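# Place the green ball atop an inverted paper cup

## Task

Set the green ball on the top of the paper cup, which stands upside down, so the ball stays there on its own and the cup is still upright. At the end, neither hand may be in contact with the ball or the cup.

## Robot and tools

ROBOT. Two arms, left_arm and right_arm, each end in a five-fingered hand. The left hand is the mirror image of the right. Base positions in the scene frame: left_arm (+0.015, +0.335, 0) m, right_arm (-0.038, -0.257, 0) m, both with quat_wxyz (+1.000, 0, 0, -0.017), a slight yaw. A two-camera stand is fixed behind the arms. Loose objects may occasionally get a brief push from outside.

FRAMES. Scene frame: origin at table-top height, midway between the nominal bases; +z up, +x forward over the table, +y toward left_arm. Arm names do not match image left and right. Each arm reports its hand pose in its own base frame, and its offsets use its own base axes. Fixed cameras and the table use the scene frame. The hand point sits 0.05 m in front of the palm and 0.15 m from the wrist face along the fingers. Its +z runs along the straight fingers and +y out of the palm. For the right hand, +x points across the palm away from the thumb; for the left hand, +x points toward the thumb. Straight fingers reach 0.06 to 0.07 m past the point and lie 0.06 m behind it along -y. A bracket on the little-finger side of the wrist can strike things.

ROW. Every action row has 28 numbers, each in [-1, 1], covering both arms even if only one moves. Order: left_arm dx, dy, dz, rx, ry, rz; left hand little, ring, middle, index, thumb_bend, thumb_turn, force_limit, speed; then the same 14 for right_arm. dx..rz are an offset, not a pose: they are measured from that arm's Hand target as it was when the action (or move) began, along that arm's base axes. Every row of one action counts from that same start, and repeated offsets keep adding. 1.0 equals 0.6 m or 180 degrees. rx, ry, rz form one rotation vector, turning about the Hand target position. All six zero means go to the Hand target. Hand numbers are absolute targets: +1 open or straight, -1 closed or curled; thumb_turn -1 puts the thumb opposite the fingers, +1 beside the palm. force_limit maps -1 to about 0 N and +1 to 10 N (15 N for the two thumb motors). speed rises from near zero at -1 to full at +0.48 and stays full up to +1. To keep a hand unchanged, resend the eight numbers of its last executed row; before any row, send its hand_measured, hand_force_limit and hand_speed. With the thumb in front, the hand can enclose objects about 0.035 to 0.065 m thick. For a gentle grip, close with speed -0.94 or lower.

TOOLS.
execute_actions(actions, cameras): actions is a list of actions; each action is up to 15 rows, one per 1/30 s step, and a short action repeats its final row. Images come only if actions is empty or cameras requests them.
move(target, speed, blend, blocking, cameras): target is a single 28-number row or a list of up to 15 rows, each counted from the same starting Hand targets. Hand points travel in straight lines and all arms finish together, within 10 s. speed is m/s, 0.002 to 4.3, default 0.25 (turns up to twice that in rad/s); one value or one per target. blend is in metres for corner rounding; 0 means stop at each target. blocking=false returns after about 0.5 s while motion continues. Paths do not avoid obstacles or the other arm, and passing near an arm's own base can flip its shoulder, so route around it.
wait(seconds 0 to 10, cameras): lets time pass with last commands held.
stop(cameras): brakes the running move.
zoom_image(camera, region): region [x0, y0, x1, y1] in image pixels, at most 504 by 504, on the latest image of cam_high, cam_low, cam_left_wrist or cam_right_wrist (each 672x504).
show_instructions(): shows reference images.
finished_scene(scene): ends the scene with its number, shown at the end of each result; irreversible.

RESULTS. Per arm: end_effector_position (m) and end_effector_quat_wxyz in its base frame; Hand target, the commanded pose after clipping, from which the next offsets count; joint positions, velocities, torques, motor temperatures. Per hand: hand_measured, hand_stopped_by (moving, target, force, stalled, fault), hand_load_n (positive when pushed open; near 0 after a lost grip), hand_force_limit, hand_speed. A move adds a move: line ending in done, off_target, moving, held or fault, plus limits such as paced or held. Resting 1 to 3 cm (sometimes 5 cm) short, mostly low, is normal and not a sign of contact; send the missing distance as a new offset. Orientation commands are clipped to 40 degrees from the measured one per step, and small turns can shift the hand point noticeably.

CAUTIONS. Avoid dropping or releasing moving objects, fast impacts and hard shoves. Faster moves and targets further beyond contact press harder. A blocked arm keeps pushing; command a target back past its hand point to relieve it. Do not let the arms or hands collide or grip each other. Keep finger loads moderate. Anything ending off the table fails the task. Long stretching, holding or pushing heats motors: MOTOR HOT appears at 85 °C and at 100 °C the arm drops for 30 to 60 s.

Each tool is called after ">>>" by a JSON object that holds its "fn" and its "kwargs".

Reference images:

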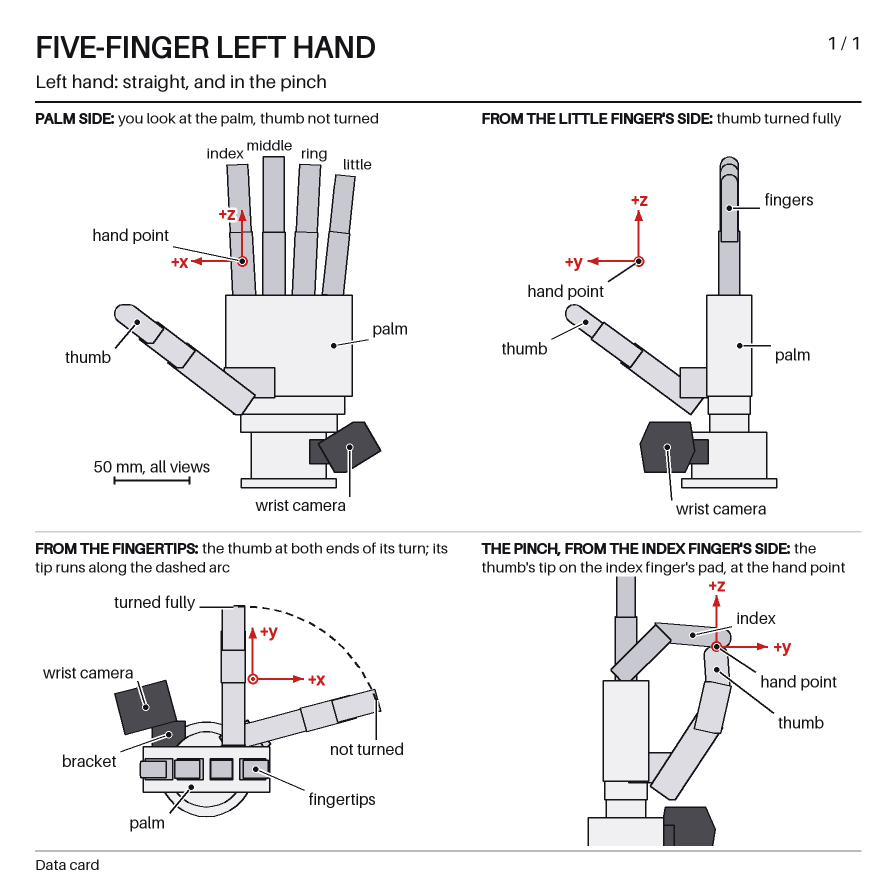

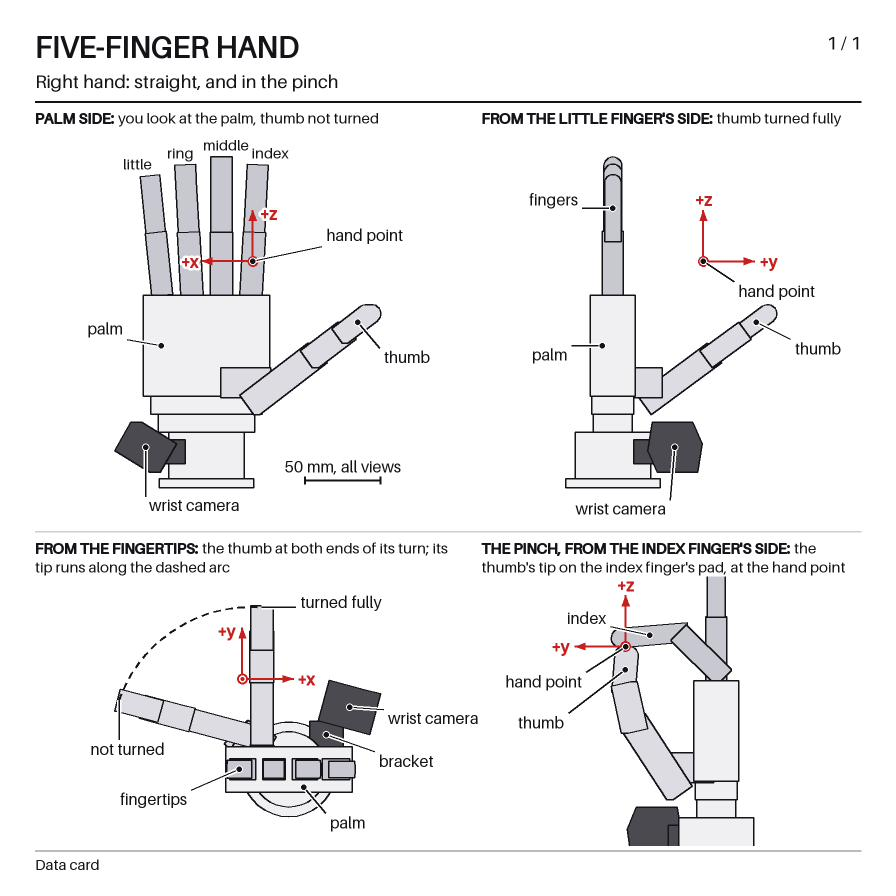

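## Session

>>> {"fn": "execute_actions", "kwargs": {"actions": []}}

>>> {"fn": "zoom_image", "kwargs": {"camera": "cam_low", "region": [168, 120, 672, 300]}}

Scene clock: 0.00 s.
left_arm: end_effector_position=(+0.4237, -0.0339, +0.2022) hand_measured=(+1.000, +1.000, +1.000, +1.000, +1.000, +1.000) hand_load_n=(+0.0, +0.0, +0.0, +0.0, +0.0, +0.5) hand_stopped_by=(target, target, target, target, target, target) hand_force_limit=0.00 hand_speed=-0.80 end_effector_quat_wxyz=(+0.446, -0.450, +0.754, -0.174) | right_arm: end_effector_position=(+0.6694, +0.1467, +0.2944) hand_measured=(+1.000, +1.000, +1.000, +1.000, +1.000, +1.000) hand_load_n=(+0.0, +0.0, +0.0, +0.0, +0.0, +0.0) hand_stopped_by=(target, target, target, target, target, target) hand_force_limit=0.00 hand_speed=-0.80 end_effector_quat_wxyz=(+0.575, -0.342, +0.656, -0.351)
Joint positions: left_arm=[-0.219 0.997 0.787 -0.397 -0.32 0.445] | right_arm=[0.213 1.506 1.08 0.329 0.279 0.569]
Joint velocities: within noise
Joint torques (N m): no reading
Motor temperatures (°C): left_arm=[28 27 31 29 25 24] | right_arm=[27 25 34 24 26 26]
Heat: left arm: hottest elbow 31 °C; right arm: hottest elbow 34 °C.
Hand target: left_arm +0.4312, -0.0356, +0.2162; +0.454, -0.448, +0.748, -0.183 | right_arm +0.6751, +0.1480, +0.3192; +0.590, -0.331, +0.645, -0.355
camera_calibration:
cam_left_wrist: T_world_to_cam=[[0.482098, -0.689842, 0.540093, -0.337965], [-0.689624, -0.679015, -0.25171, 0.314972], [0.540371, -0.251112, -0.803082, 0.0414314], [0, 0, 0, 1]] pos_world=[0.357755, -0.00886765, 0.295087]
cam_right_wrist: T_world_to_cam=[[-0.0438771, 0.250641, -0.967085, 0.276279], [-0.479121, 0.844153, 0.240518, 0.121408], [0.876651, 0.473904, 0.0830484, -0.56621], [0, 0, 0, 1]] pos_world=[0.56666, 0.0965959, 0.285007]

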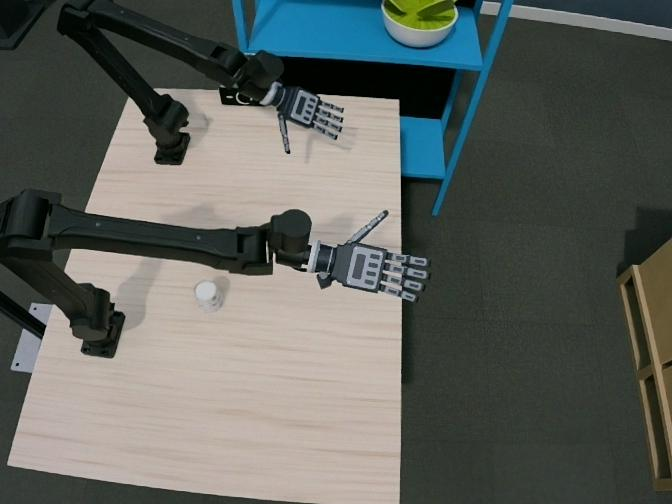

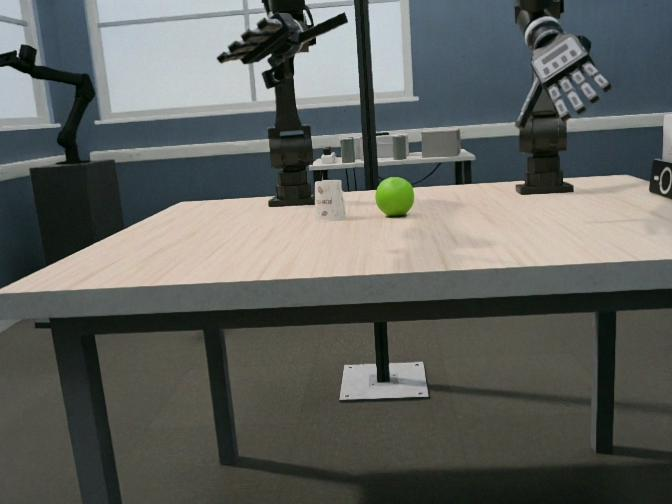

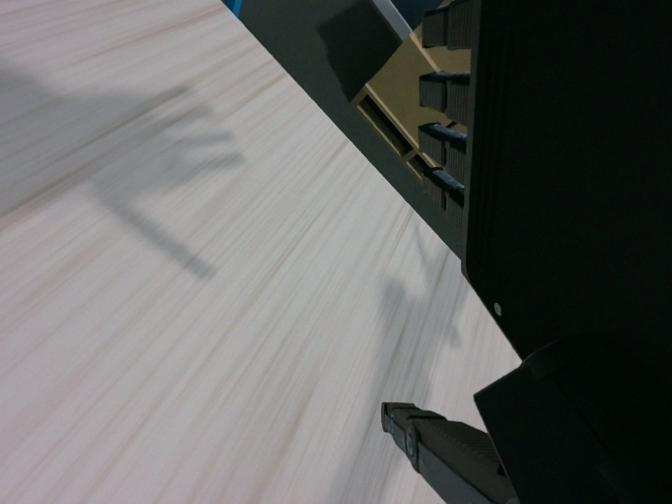

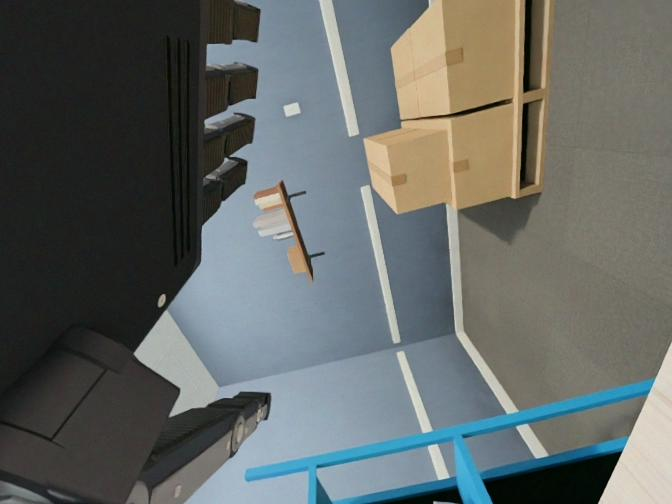

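Scaled by 1.000.

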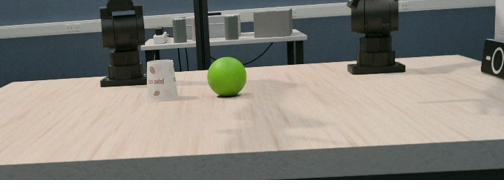

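>>> {"fn": "zoom_image", "kwargs": {"camera": "cam_low", "region": [290, 130, 440, 250]}}

>>> {"fn": "zoom_image", "kwargs": {"camera": "cam_high", "region": [150, 200, 290, 340]}}

Scaled by 3.360 from the camera's 672x504 image, which has a finer 960x720 frame.

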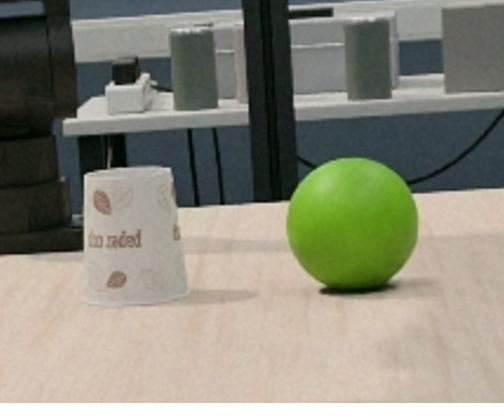

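Scaled by 3.600 from the camera's 672x504 image, which has a finer 960x720 frame.

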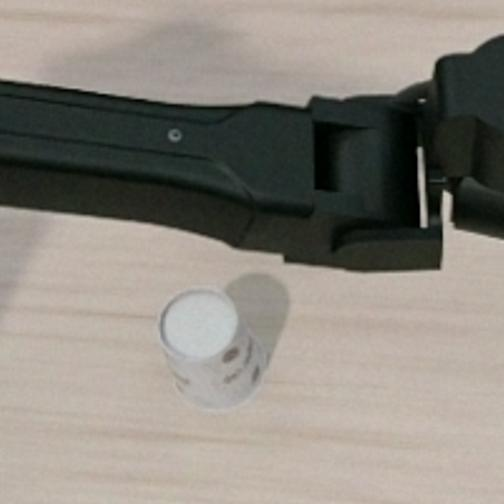

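>>> {"fn": "move", "kwargs": {"target": [0,0,0,0,0,0,1,1,1,1,1,1,0,-0.8,-0.706,0.1233,-0.182,-0.298,-0.0652,0.7051,1,1,1,1,1,-1,0,0], "speed": 0.35, "cameras": ["all"]}}

>>> {"fn": "zoom_image", "kwargs": {"camera": "cam_right_wrist", "region": [168, 0, 672, 504]}}

Scene clock: 83.13 s.
left_arm: end_effector_position=(+0.4237, -0.0339, +0.2022) hand_measured=(+1.000, +1.000, +1.000, +1.000, +1.000, +1.000) hand_load_n=(+0.0, +0.0, +0.0, +0.0, +0.0, +0.0) hand_stopped_by=(target, target, target, target, target, target) hand_force_limit=0.00 hand_speed=-0.80 end_effector_quat_wxyz=(+0.446, -0.450, +0.754, -0.174) | right_arm: end_effector_position=(+0.2387, +0.2146, +0.1974) hand_measured=(+1.000, +1.000, +1.000, +1.000, +1.000, -1.000) hand_load_n=(+0.0, -0.5, +0.0, +0.0, +0.0, +0.0) hand_stopped_by=(target, target, target, target, target, target) hand_force_limit=0.00 hand_speed=0.00 end_effector_quat_wxyz=(-0.445, +0.859, +0.215, -0.132)
Joint positions: left_arm=[-0.219 0.997 0.787 -0.397 -0.32 0.445] | right_arm=[0.356 1.337 1.107 -1.591 -0.943 -1.833]
Joint torques (N m): left_arm=[0.15 -6.12 11.6 1.81 -0.24 0] | right_arm=[0.09 -7.18 12.1 -0.54 -0.73 -0.13]
Motor temperatures (°C): left_arm=[28 27 36 29 25 24] | right_arm=[27 27 40 25 25 26]
Heat: left arm: hottest elbow 36 °C; right arm: hottest elbow 40 °C.
Hand target: left_arm +0.4313, -0.0356, +0.2163; +0.454, -0.448, +0.748, -0.183 | right_arm +0.2515, +0.2220, +0.2100; -0.446, +0.857, +0.230, -0.120
Off the commanded pose: left_arm 0.016 m, 2 deg | right_arm 0.019 m, 2 deg.
move: off_target (left_arm, right_arm)
camera_calibration:
cam_left_wrist: T_world_to_cam=[[0.482098, -0.689842, 0.540093, -0.337965], [-0.689624, -0.679015, -0.25171, 0.314972], [0.540371, -0.251112, -0.803082, 0.0414314], [0, 0, 0, 1]] pos_world=[0.357755, -0.00886765, 0.295087]
cam_right_wrist: T_world_to_cam=[[0.48048, -0.328588, -0.813123, 0.115218], [-0.39432, -0.909097, 0.134365, 0.25807], [-0.783358, 0.256071, -0.566372, 0.358347], [0, 0, 0, 1]] pos_world=[0.327116, 0.180708, 0.261968]

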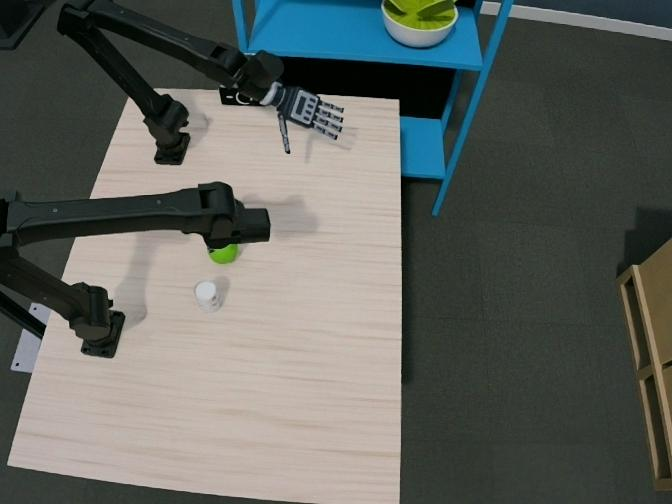

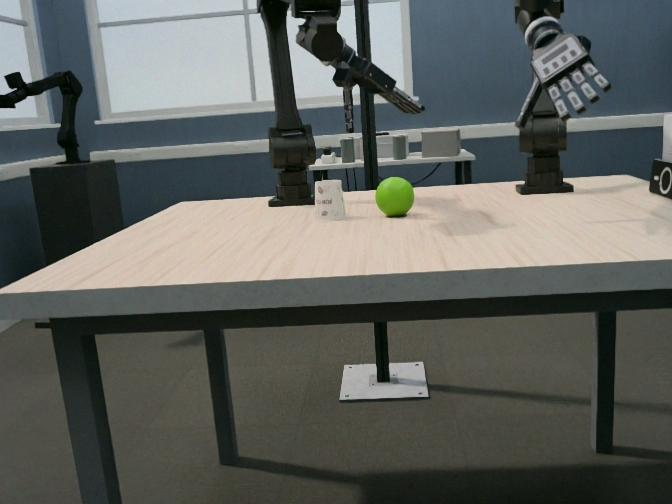

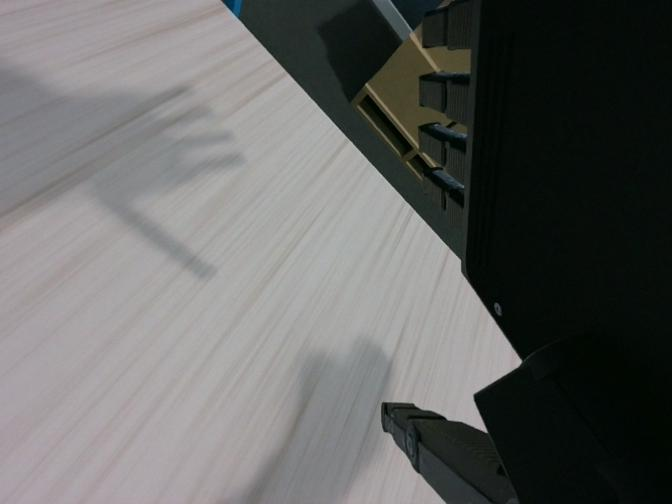

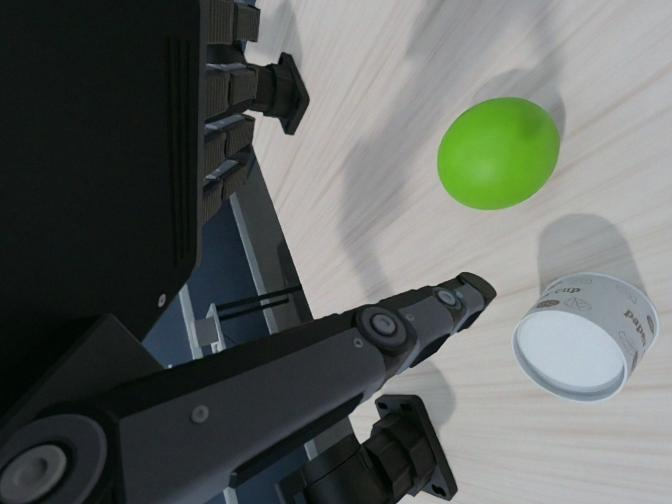

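Scaled by 1.000.

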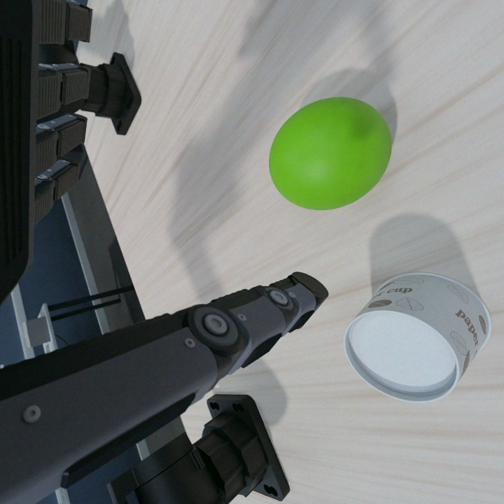

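>>> {"fn": "move", "kwargs": {"target": [0,0,0,0,0,0,1,1,1,1,1,1,0,-0.8,-0.0042,0.0375,-0.1833,0,0,0,1,1,1,1,1,-1,0,0], "speed": 0.15, "cameras": ["cam_high","cam_low","cam_right_wrist"]}}

>>> {"fn": "zoom_image", "kwargs": {"camera": "cam_right_wrist", "region": [300, 60, 620, 380]}}

>>> {"fn": "zoom_image", "kwargs": {"camera": "cam_low", "region": [290, 90, 450, 250]}}

Scene clock: 100.83 s.
left_arm: end_effector_position=(+0.4237, -0.0339, +0.2022) hand_measured=(+1.000, +1.000, +1.000, +1.000, +1.000, +1.000) hand_load_n=(+0.0, +0.0, +0.0, +0.0, +0.0, +0.0) hand_stopped_by=(target, target, target, target, target, target) hand_force_limit=0.00 hand_speed=-0.80 end_effector_quat_wxyz=(+0.446, -0.450, +0.754, -0.174) | right_arm: end_effector_position=(+0.2498, +0.2394, +0.1017) hand_measured=(+1.000, +1.000, +1.000, +1.000, +1.000, -1.000) hand_load_n=(+0.0, +0.0, +0.0, +0.0, +0.0, +0.0) hand_stopped_by=(target, target, target, target, target, target) hand_force_limit=0.00 hand_speed=0.00 end_effector_quat_wxyz=(-0.445, +0.858, +0.228, -0.117)
Joint positions: left_arm=[-0.219 0.997 0.787 -0.397 -0.32 0.445] | right_arm=[0.411 1.444 0.958 -1.231 -0.949 -1.755]
Joint torques (N m): left_arm=[0.15 -6.12 11.6 1.8 -0.24 0] | right_arm=[0.38 -8.12 7.57 0.42 -0.95 0.04]
Heat: left arm: hottest elbow 36 °C; right arm: hottest elbow 39 °C.
Hand target: left_arm +0.4313, -0.0356, +0.2163; +0.454, -0.448, +0.748, -0.183 | right_arm +0.2491, +0.2444, +0.0999; -0.446, +0.857, +0.230, -0.120
Off the commanded pose: left_arm 0.016 m, 2 deg | right_arm 0.005 m, 0 deg.
move: off_target (left_arm)
camera_calibration:
cam_right_wrist: T_world_to_cam=[[0.513638, -0.314741, -0.798194, 0.0272791], [-0.390539, -0.914095, 0.10913, 0.300692], [-0.763973, 0.255672, -0.592433, 0.304468], [0, 0, 0, 1]] pos_world=[0.336026, 0.205603, 0.169336]
Images, in order (width x height): cam_high 672x504, cam_low 672x504, cam_right_wrist 672x504.

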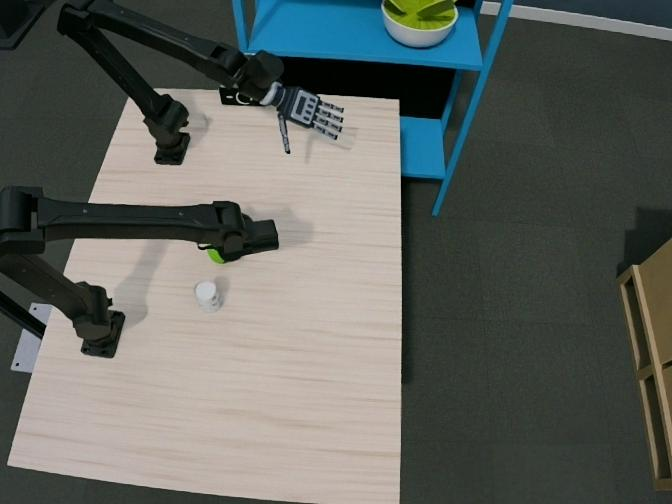

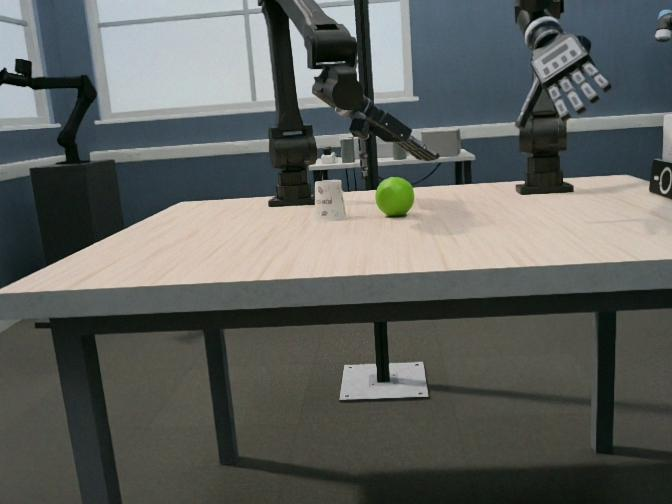

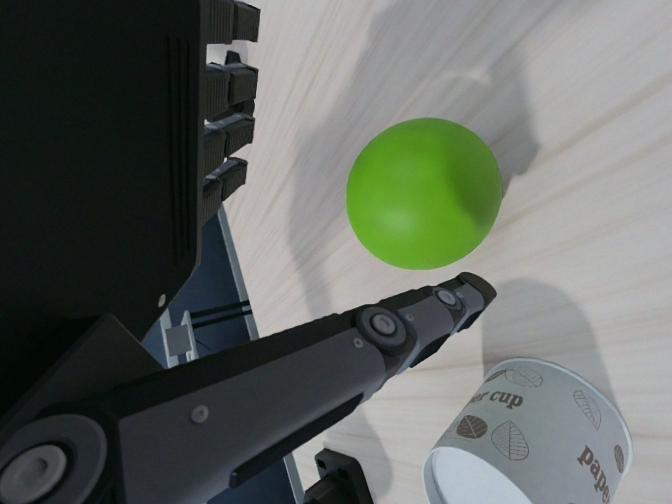

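Scaled by 1.575 from the camera's 672x504 image, which has a finer 960x720 frame.

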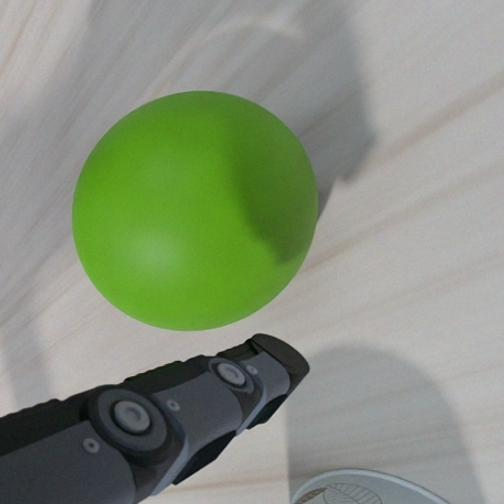

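Scaled by 3.150 from the camera's 672x504 image, which has a finer 960x720 frame.

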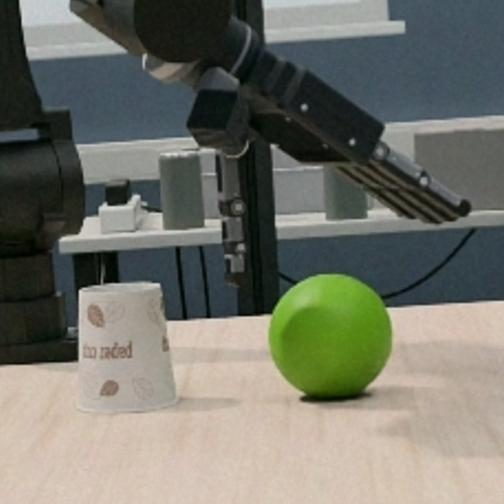

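>>> {"fn": "move", "kwargs": {"target": [[0,0,0,0,0,0,1,1,1,1,1,1,0,-0.8,-0.0045,0.0015,-0.09,0,0,0,1,1,1,1,1,-1,0,0],[0,0,0,0,0,0,1,1,1,1,1,1,0,-0.8,-0.0045,0.0015,-0.09,0,0,0,1,0.3,0,0,1,-1,-0.4,-0.9],[0,0,0,0,0,0,1,1,1,1,1,1,0,-0.8,-0.0045,0.0015,-0.09,0,0,0,1,0,0,0,1,-1,-0.6,-0.9]], "speed": 0.1, "cameras": ["cam_low","cam_right_wrist"]}}

>>> {"fn": "zoom_image", "kwargs": {"camera": "cam_low", "region": [290, 90, 450, 250]}}

Scene clock: 116.47 s.
left_arm: end_effector_position=(+0.4237, -0.0339, +0.2022) hand_measured=(+1.000, +1.000, +1.000, +1.000, +1.000, +1.000) hand_load_n=(+0.0, +0.0, +0.0, +0.0, +0.0, +0.0) hand_stopped_by=(target, target, target, target, target, target) hand_force_limit=0.00 hand_speed=-0.80 end_effector_quat_wxyz=(+0.446, -0.450, +0.754, -0.174) | right_arm: end_effector_position=(+0.2468, +0.2423, +0.0494) hand_measured=(+1.000, +0.134, +0.228, +0.162, +1.000, -1.000) hand_load_n=(+0.0, +2.5, +2.0, +3.0, +1.0, +1.0) hand_stopped_by=(target, force, force, force, target, target) hand_force_limit=-0.60 hand_speed=-0.90 end_effector_quat_wxyz=(-0.448, +0.857, +0.228, -0.117)
Joint positions: left_arm=[-0.219 0.997 0.787 -0.397 -0.32 0.445] | right_arm=[0.419 1.521 0.878 -1.065 -0.956 -1.744]
Joint torques (N m): left_arm=[0.15 -6.12 11.6 1.81 -0.24 0] | right_arm=[0.09 -8.35 6.8 0.4 -0.69 0.03]
Heat: left arm: hottest elbow 37 °C; right arm: hottest elbow 39 °C.
Hand target: left_arm +0.4313, -0.0356, +0.2163; +0.454, -0.448, +0.748, -0.183 | right_arm +0.2463, +0.2453, +0.0460; -0.446, +0.857, +0.230, -0.120
Off the commanded pose: left_arm 0.016 m, 2 deg | right_arm 0.005 m, 0 deg.
move: off_target (left_arm)
camera_calibration:
cam_right_wrist: T_world_to_cam=[[0.512951, -0.309629, -0.800632, -0.013056], [-0.389761, -0.915008, 0.104149, 0.308109], [-0.764832, 0.258632, -0.590035, 0.269784], [0, 0, 0, 1]] pos_world=[0.333125, 0.208105, 0.11664]
Images, in order (width x height): cam_low 672x504, cam_right_wrist 672x504.

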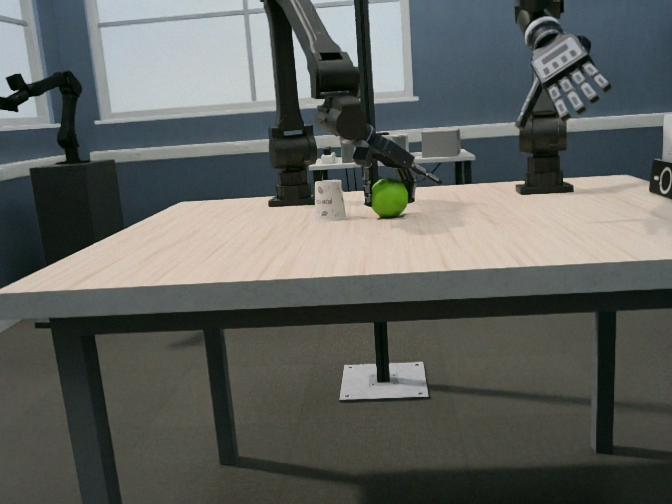

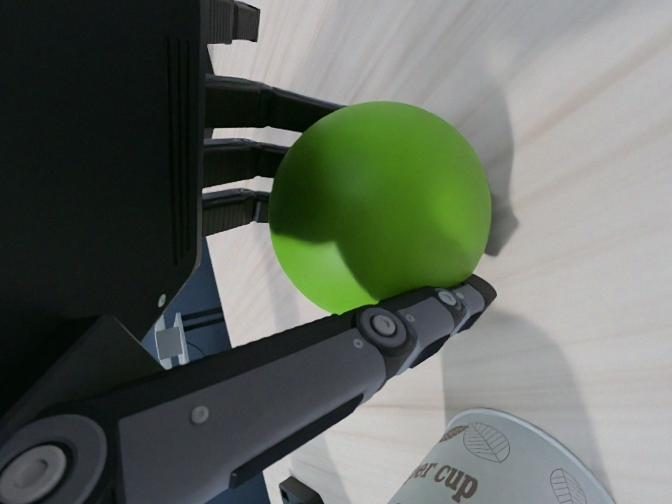

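Scaled by 3.150 from the camera's 672x504 image, which has a finer 960x720 frame.

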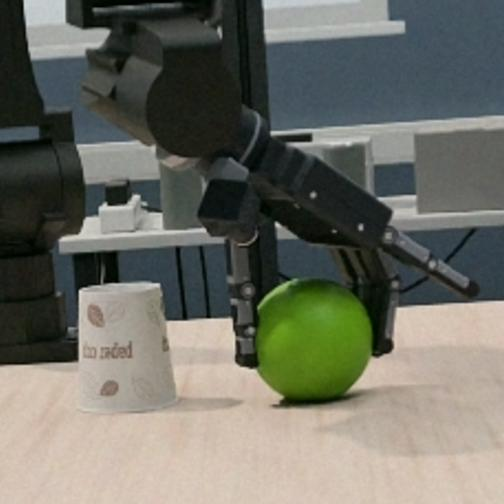

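>>> {"fn": "move", "kwargs": {"target": [[0,0,0,0,0,0,1,1,1,1,1,1,0,-0.8,0,0,0.2317,0,0,0,1,0,0,0,1,-1,-0.6,-0.9],[0,0,0,0,0,0,1,1,1,1,1,1,0,-0.8,-0.0155,-0.1913,0.2167,0,0,-0.1111,1,0,0,0,1,-1,-0.6,-0.9]], "speed": 0.12, "blend": 0.02, "cameras": ["cam_high","cam_low","cam_right_wrist","cam_left_wrist"]}}

>>> {"fn": "zoom_image", "kwargs": {"camera": "cam_right_wrist", "region": [420, 100, 620, 300]}}

>>> {"fn": "zoom_image", "kwargs": {"camera": "cam_low", "region": [270, 90, 390, 230]}}

Scene clock: 141.47 s.
left_arm: end_effector_position=(+0.4237, -0.0339, +0.2022) hand_measured=(+1.000, +1.000, +1.000, +1.000, +1.000, +1.000) hand_load_n=(+0.0, +0.0, +0.0, +0.0, +0.0, +0.0) hand_stopped_by=(target, target, target, target, target, target) hand_force_limit=0.00 hand_speed=-0.80 end_effector_quat_wxyz=(+0.446, -0.450, +0.754, -0.174) | right_arm: end_effector_position=(+0.2367, +0.1340, +0.1708) hand_measured=(+1.000, +0.134, +0.228, +0.162, +1.000, -1.000) hand_load_n=(+0.0, +2.5, +1.5, +3.0, +1.5, +1.0) hand_stopped_by=(target, force, force, force, target, target) hand_force_limit=-0.60 hand_speed=-0.90 end_effector_quat_wxyz=(-0.459, +0.884, +0.077, -0.049)
Joint positions: left_arm=[-0.219 0.997 0.787 -0.397 -0.32 0.445] | right_arm=[0.062 1.175 0.904 -1.486 -0.947 -1.78]
Joint torques (N m): left_arm=[0.15 -6.12 11.6 1.81 -0.24 0] | right_arm=[-1.49 -7.3 8.2 -0.46 -0.8 -0.1]
Heat: left arm: hottest elbow 37 °C; right arm: hottest elbow 38 °C.
Hand target: left_arm +0.4313, -0.0356, +0.2163; +0.454, -0.448, +0.748, -0.183 | right_arm +0.2370, +0.1306, +0.1759; -0.460, +0.884, +0.078, -0.041
Off the commanded pose: left_arm 0.016 m, 2 deg | right_arm 0.006 m, 1 deg.
move: off_target (left_arm)
camera_calibration:
cam_left_wrist: T_world_to_cam=[[0.482098, -0.689842, 0.540093, -0.337965], [-0.689624, -0.679015, -0.25171, 0.314972], [0.540371, -0.251112, -0.803082, 0.0414314], [0, 0, 0, 1]] pos_world=[0.357755, -0.00886765, 0.295087]
cam_right_wrist: T_world_to_cam=[[0.36649, -0.466296, -0.805141, 0.112282], [-0.666804, -0.73514, 0.122234, 0.230857], [-0.648889, 0.492074, -0.58035, 0.301313], [0, 0, 0, 1]] pos_world=[0.308305, 0.0738005, 0.237051]

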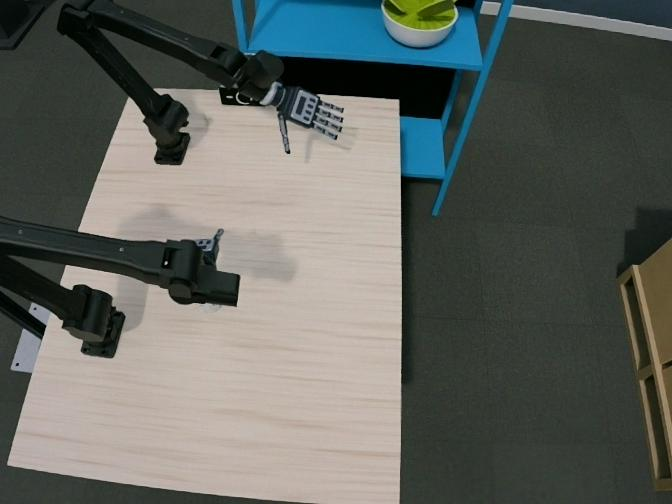

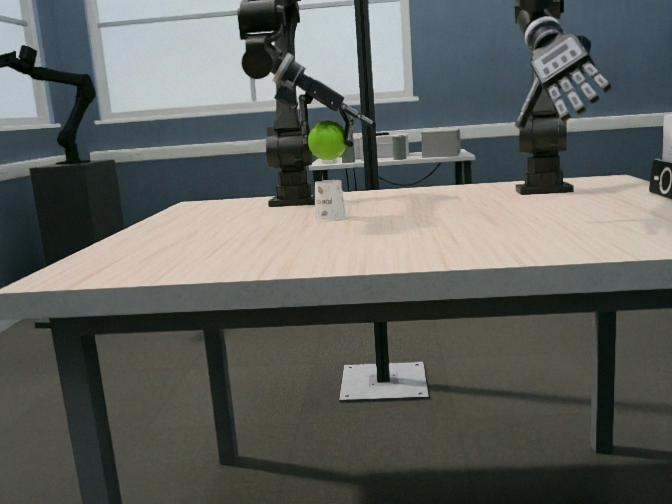

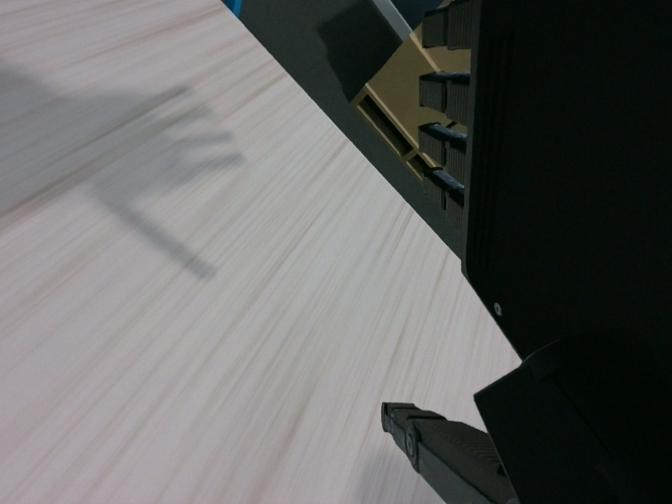

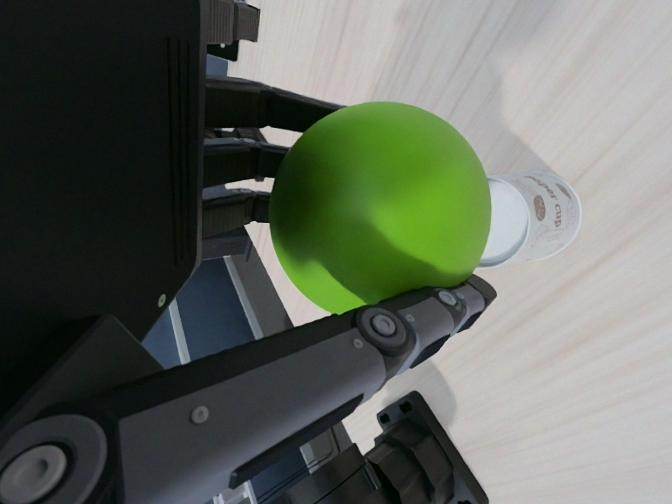

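Scaled by 2.520 from the camera's 672x504 image, which has a finer 960x720 frame.

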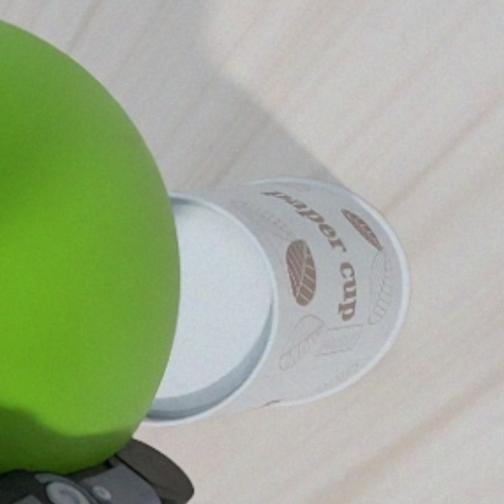

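Scaled by 3.600 from the camera's 672x504 image, which has a finer 960x720 frame.

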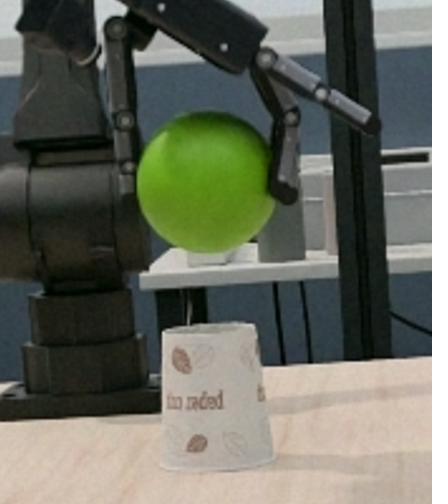

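>>> {"fn": "move", "kwargs": {"target": [0,0,0,0,0,0,1,1,1,1,1,1,0,-0.8,-0.0092,-0.0075,-0.07,0,0,0,1,0,0,0,1,-1,-0.6,-0.9], "speed": 0.08, "cameras": ["cam_low","cam_right_wrist"]}}

>>> {"fn": "zoom_image", "kwargs": {"camera": "cam_right_wrist", "region": [420, 100, 620, 300]}}

>>> {"fn": "zoom_image", "kwargs": {"camera": "cam_low", "region": [270, 110, 390, 230]}}

Scene clock: 155.43 s.
left_arm: end_effector_position=(+0.4237, -0.0339, +0.2022) hand_measured=(+1.000, +1.000, +1.000, +1.000, +1.000, +1.000) hand_load_n=(-0.5, +0.0, +0.0, +0.0, +0.0, +0.0) hand_stopped_by=(target, target, target, target, target, target) hand_force_limit=0.00 hand_speed=-0.80 end_effector_quat_wxyz=(+0.446, -0.450, +0.754, -0.174) | right_arm: end_effector_position=(+0.2257, +0.1291, +0.1363) hand_measured=(+1.000, +0.134, +0.228, +0.162, +1.000, -1.000) hand_load_n=(+0.0, +2.0, +1.5, +3.0, +1.0, +0.5) hand_stopped_by=(target, force, force, force, target, target) hand_force_limit=-0.60 hand_speed=-0.90 end_effector_quat_wxyz=(-0.459, +0.884, +0.079, -0.047)
Joint positions: left_arm=[-0.219 0.997 0.787 -0.397 -0.32 0.445] | right_arm=[0.046 1.176 0.809 -1.406 -0.945 -1.806]
Joint torques (N m): left_arm=[0.09 -6.12 11.6 1.83 -0.24 0] | right_arm=[-1.44 -5.19 7.9 0.21 -0.78 -0.11]
Heat: left arm: hottest elbow 37 °C; right arm: hottest elbow 38 °C.
Hand target: left_arm +0.4313, -0.0356, +0.2163; +0.454, -0.448, +0.748, -0.183 | right_arm +0.2316, +0.1261, +0.1339; -0.460, +0.884, +0.078, -0.040
Off the commanded pose: left_arm 0.016 m, 2 deg | right_arm 0.007 m, 1 deg.
move: off_target (left_arm)
camera_calibration:
cam_right_wrist: T_world_to_cam=[[0.37164, -0.46536, -0.803321, 0.0846594], [-0.667506, -0.735329, 0.117165, 0.224927], [-0.645229, 0.492678, -0.583908, 0.276228], [0, 0, 0, 1]] pos_world=[0.296907, 0.0687009, 0.202947]
Images, in order (width x height): cam_low 672x504, cam_right_wrist 672x504.

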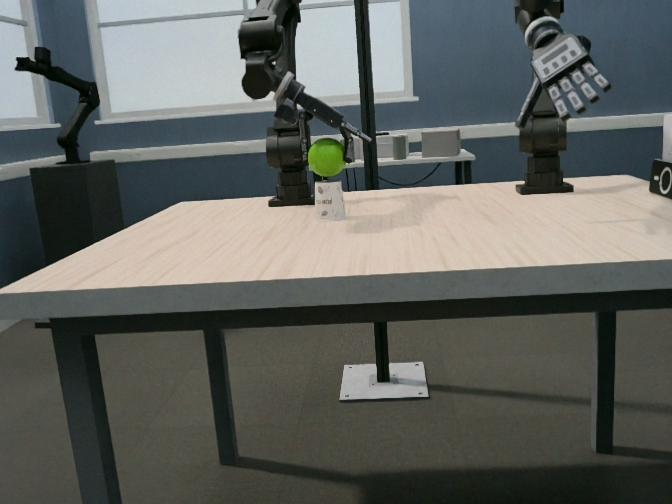

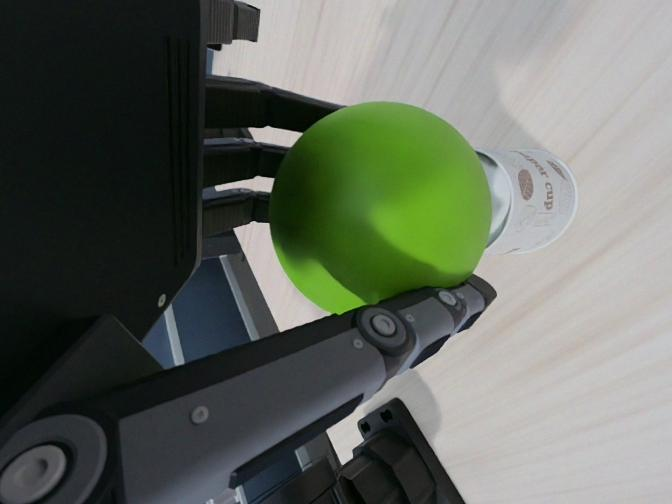

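Scaled by 2.520 from the camera's 672x504 image, which has a finer 960x720 frame.

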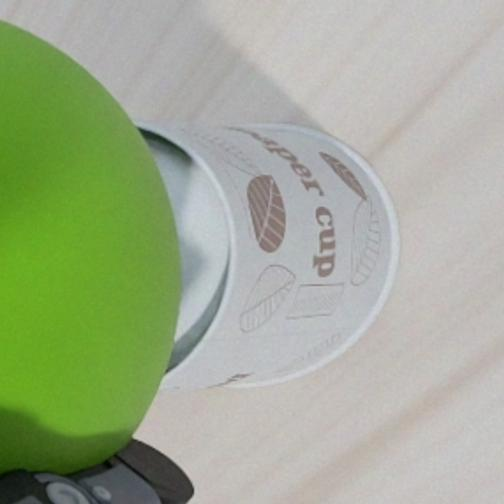

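Scaled by 4.200 from the camera's 672x504 image, which has a finer 960x720 frame.

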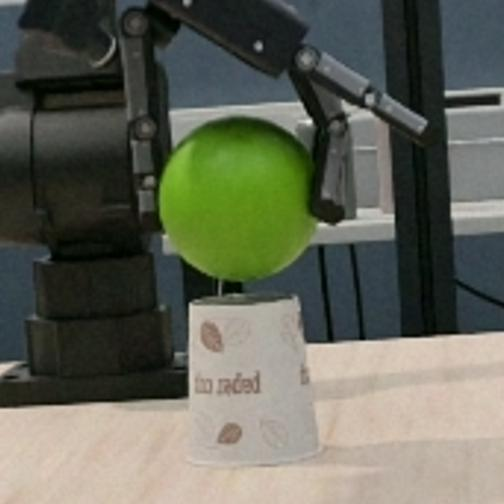

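>>> {"fn": "move", "kwargs": {"target": [0,0,0,0,0,0,1,1,1,1,1,1,0,-0.8,0.01,-0.0007,-0.0217,0,0,0,1,0,0,0,1,-1,-0.6,-0.9], "speed": 0.05, "cameras": ["cam_low","cam_right_wrist"]}}

>>> {"fn": "zoom_image", "kwargs": {"camera": "cam_right_wrist", "region": [420, 100, 620, 300]}}

>>> {"fn": "zoom_image", "kwargs": {"camera": "cam_low", "region": [270, 110, 390, 230]}}

Scene clock: 169.80 s.
left_arm: end_effector_position=(+0.4237, -0.0339, +0.2022) hand_measured=(+1.000, +1.000, +1.000, +1.000, +1.000, +1.000) hand_load_n=(+0.0, +0.0, +0.0, +0.0, +0.0, +0.0) hand_stopped_by=(target, target, target, target, target, target) hand_force_limit=0.00 hand_speed=-0.80 end_effector_quat_wxyz=(+0.446, -0.450, +0.754, -0.174) | right_arm: end_effector_position=(+0.2318, +0.1289, +0.1233) hand_measured=(+1.000, +0.134, +0.228, +0.162, +1.000, -1.000) hand_load_n=(+0.0, +2.0, +2.0, +3.0, +1.0, +1.0) hand_stopped_by=(target, force, force, force, target, target) hand_force_limit=-0.60 hand_speed=-0.90 end_effector_quat_wxyz=(-0.459, +0.883, +0.079, -0.047)
Joint positions: left_arm=[-0.219 0.997 0.787 -0.397 -0.32 0.445] | right_arm=[0.044 1.21 0.799 -1.365 -0.945 -1.81]
Joint torques (N m): left_arm=[0.15 -6.12 11.59 1.81 -0.24 0] | right_arm=[-1.44 -5.54 7.73 0.25 -0.77 -0.11]
Heat: left arm: hottest elbow 37 °C; right arm: hottest elbow 37 °C.
Hand target: left_arm +0.4313, -0.0356, +0.2163; +0.454, -0.448, +0.748, -0.183 | right_arm +0.2374, +0.1257, +0.1209; -0.460, +0.884, +0.078, -0.041
Off the commanded pose: left_arm 0.016 m, 2 deg | right_arm 0.007 m, 1 deg.
move: off_target (left_arm)
camera_calibration:
cam_right_wrist: T_world_to_cam=[[0.371166, -0.464937, -0.803785, 0.0719793], [-0.667176, -0.73559, 0.117407, 0.230258], [-0.645842, 0.492688, -0.58322, 0.272668], [0, 0, 0, 1]] pos_world=[0.303007, 0.0685007, 0.189848]
Images, in order (width x height): cam_low 672x504, cam_right_wrist 672x504.

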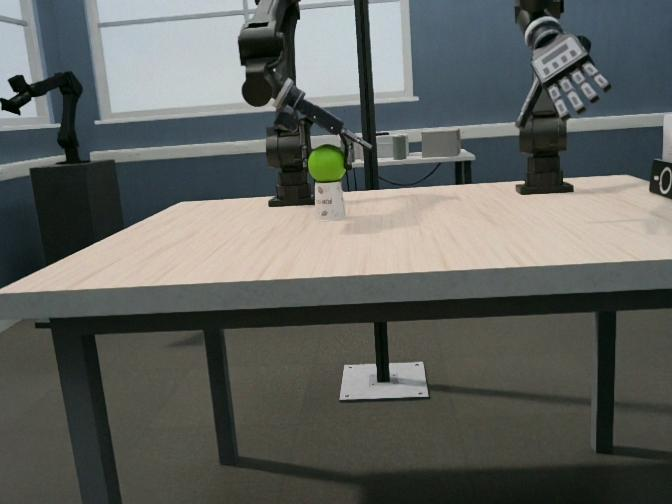

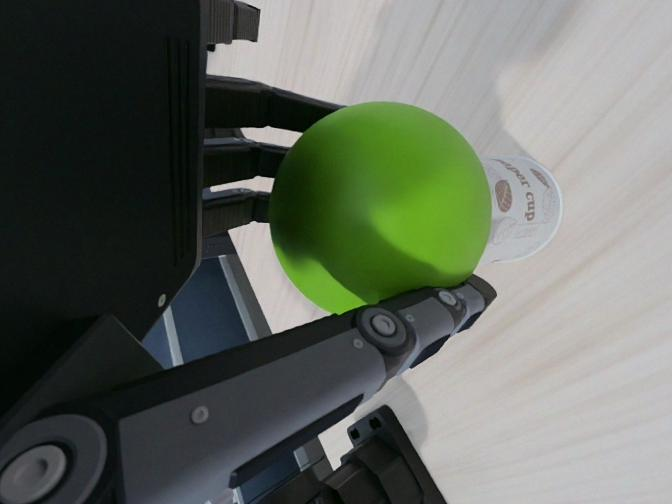

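Scaled by 2.520 from the camera's 672x504 image, which has a finer 960x720 frame.

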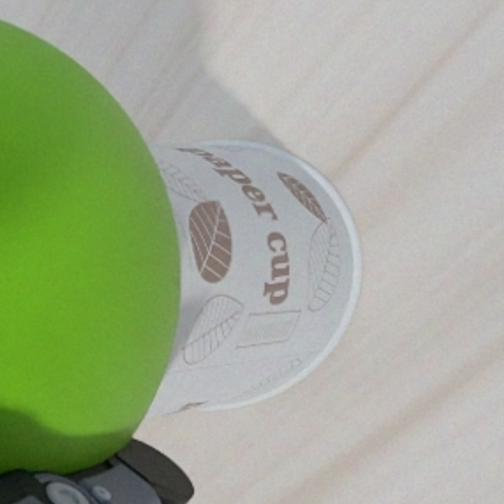

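Scaled by 4.200 from the camera's 672x504 image, which has a finer 960x720 frame.

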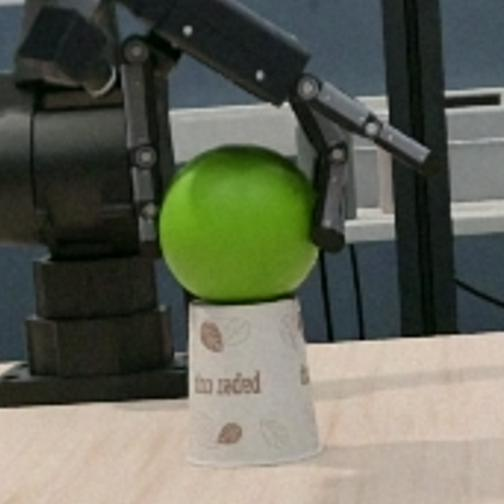

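>>> {"fn": "move", "kwargs": {"target": [0,0,0,0,0,0,1,1,1,1,1,1,0,-0.8,0,0,-0.0142,0,0,0,1,0,0,0,1,-1,-0.6,-0.9], "speed": 0.04, "cameras": ["cam_low"]}}

>>> {"fn": "zoom_image", "kwargs": {"camera": "cam_low", "region": [270, 110, 390, 230]}}

Scene clock: 174.67 s.
left_arm: end_effector_position=(+0.4237, -0.0339, +0.2022) hand_measured=(+1.000, +1.000, +1.000, +1.000, +1.000, +1.000) hand_load_n=(+0.0, +0.0, +0.0, +0.0, +0.0, +0.0) hand_stopped_by=(target, target, target, target, target, target) hand_force_limit=0.00 hand_speed=-0.80 end_effector_quat_wxyz=(+0.446, -0.450, +0.754, -0.174) | right_arm: end_effector_position=(+0.2331, +0.1289, +0.1173) hand_measured=(+1.000, +0.134, +0.228, +0.162, +1.000, -1.000) hand_load_n=(+0.0, +2.0, +2.0, +3.0, +1.0, +1.0) hand_stopped_by=(target, force, force, force, target, target) hand_force_limit=-0.60 hand_speed=-0.90 end_effector_quat_wxyz=(-0.459, +0.884, +0.080, -0.044)
Joint positions: left_arm=[-0.219 0.997 0.787 -0.397 -0.32 0.445] | right_arm=[0.044 1.217 0.788 -1.341 -0.945 -1.81]
Joint torques (N m): left_arm=[0.15 -6.12 11.6 1.8 -0.24 0] | right_arm=[-1.49 -5.3 7.32 0.34 -0.78 -0.11]
Heat: left arm: hottest elbow 37 °C; right arm: hottest elbow 37 °C.
Hand target: left_arm +0.4313, -0.0356, +0.2163; +0.454, -0.448, +0.748, -0.183 | right_arm +0.2376, +0.1257, +0.1125; -0.460, +0.884, +0.078, -0.040
Off the commanded pose: left_arm 0.016 m, 2 deg | right_arm 0.007 m, 1 deg.
move: off_target (left_arm)
Images, in order (width x height): cam_low 672x504.

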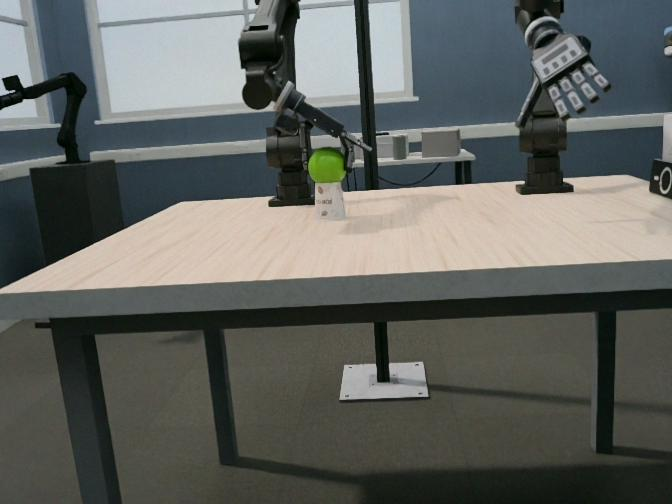

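Scaled by 4.200 from the camera's 672x504 image, which has a finer 960x720 frame.

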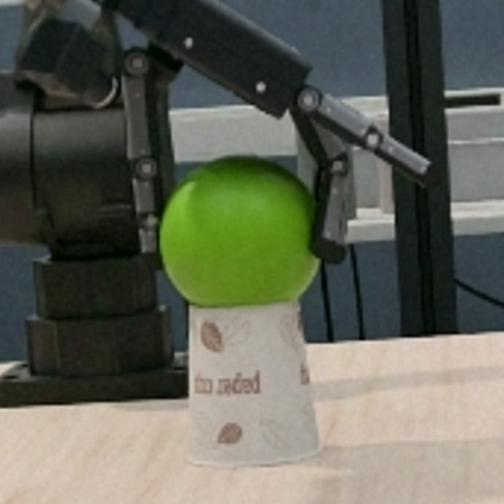

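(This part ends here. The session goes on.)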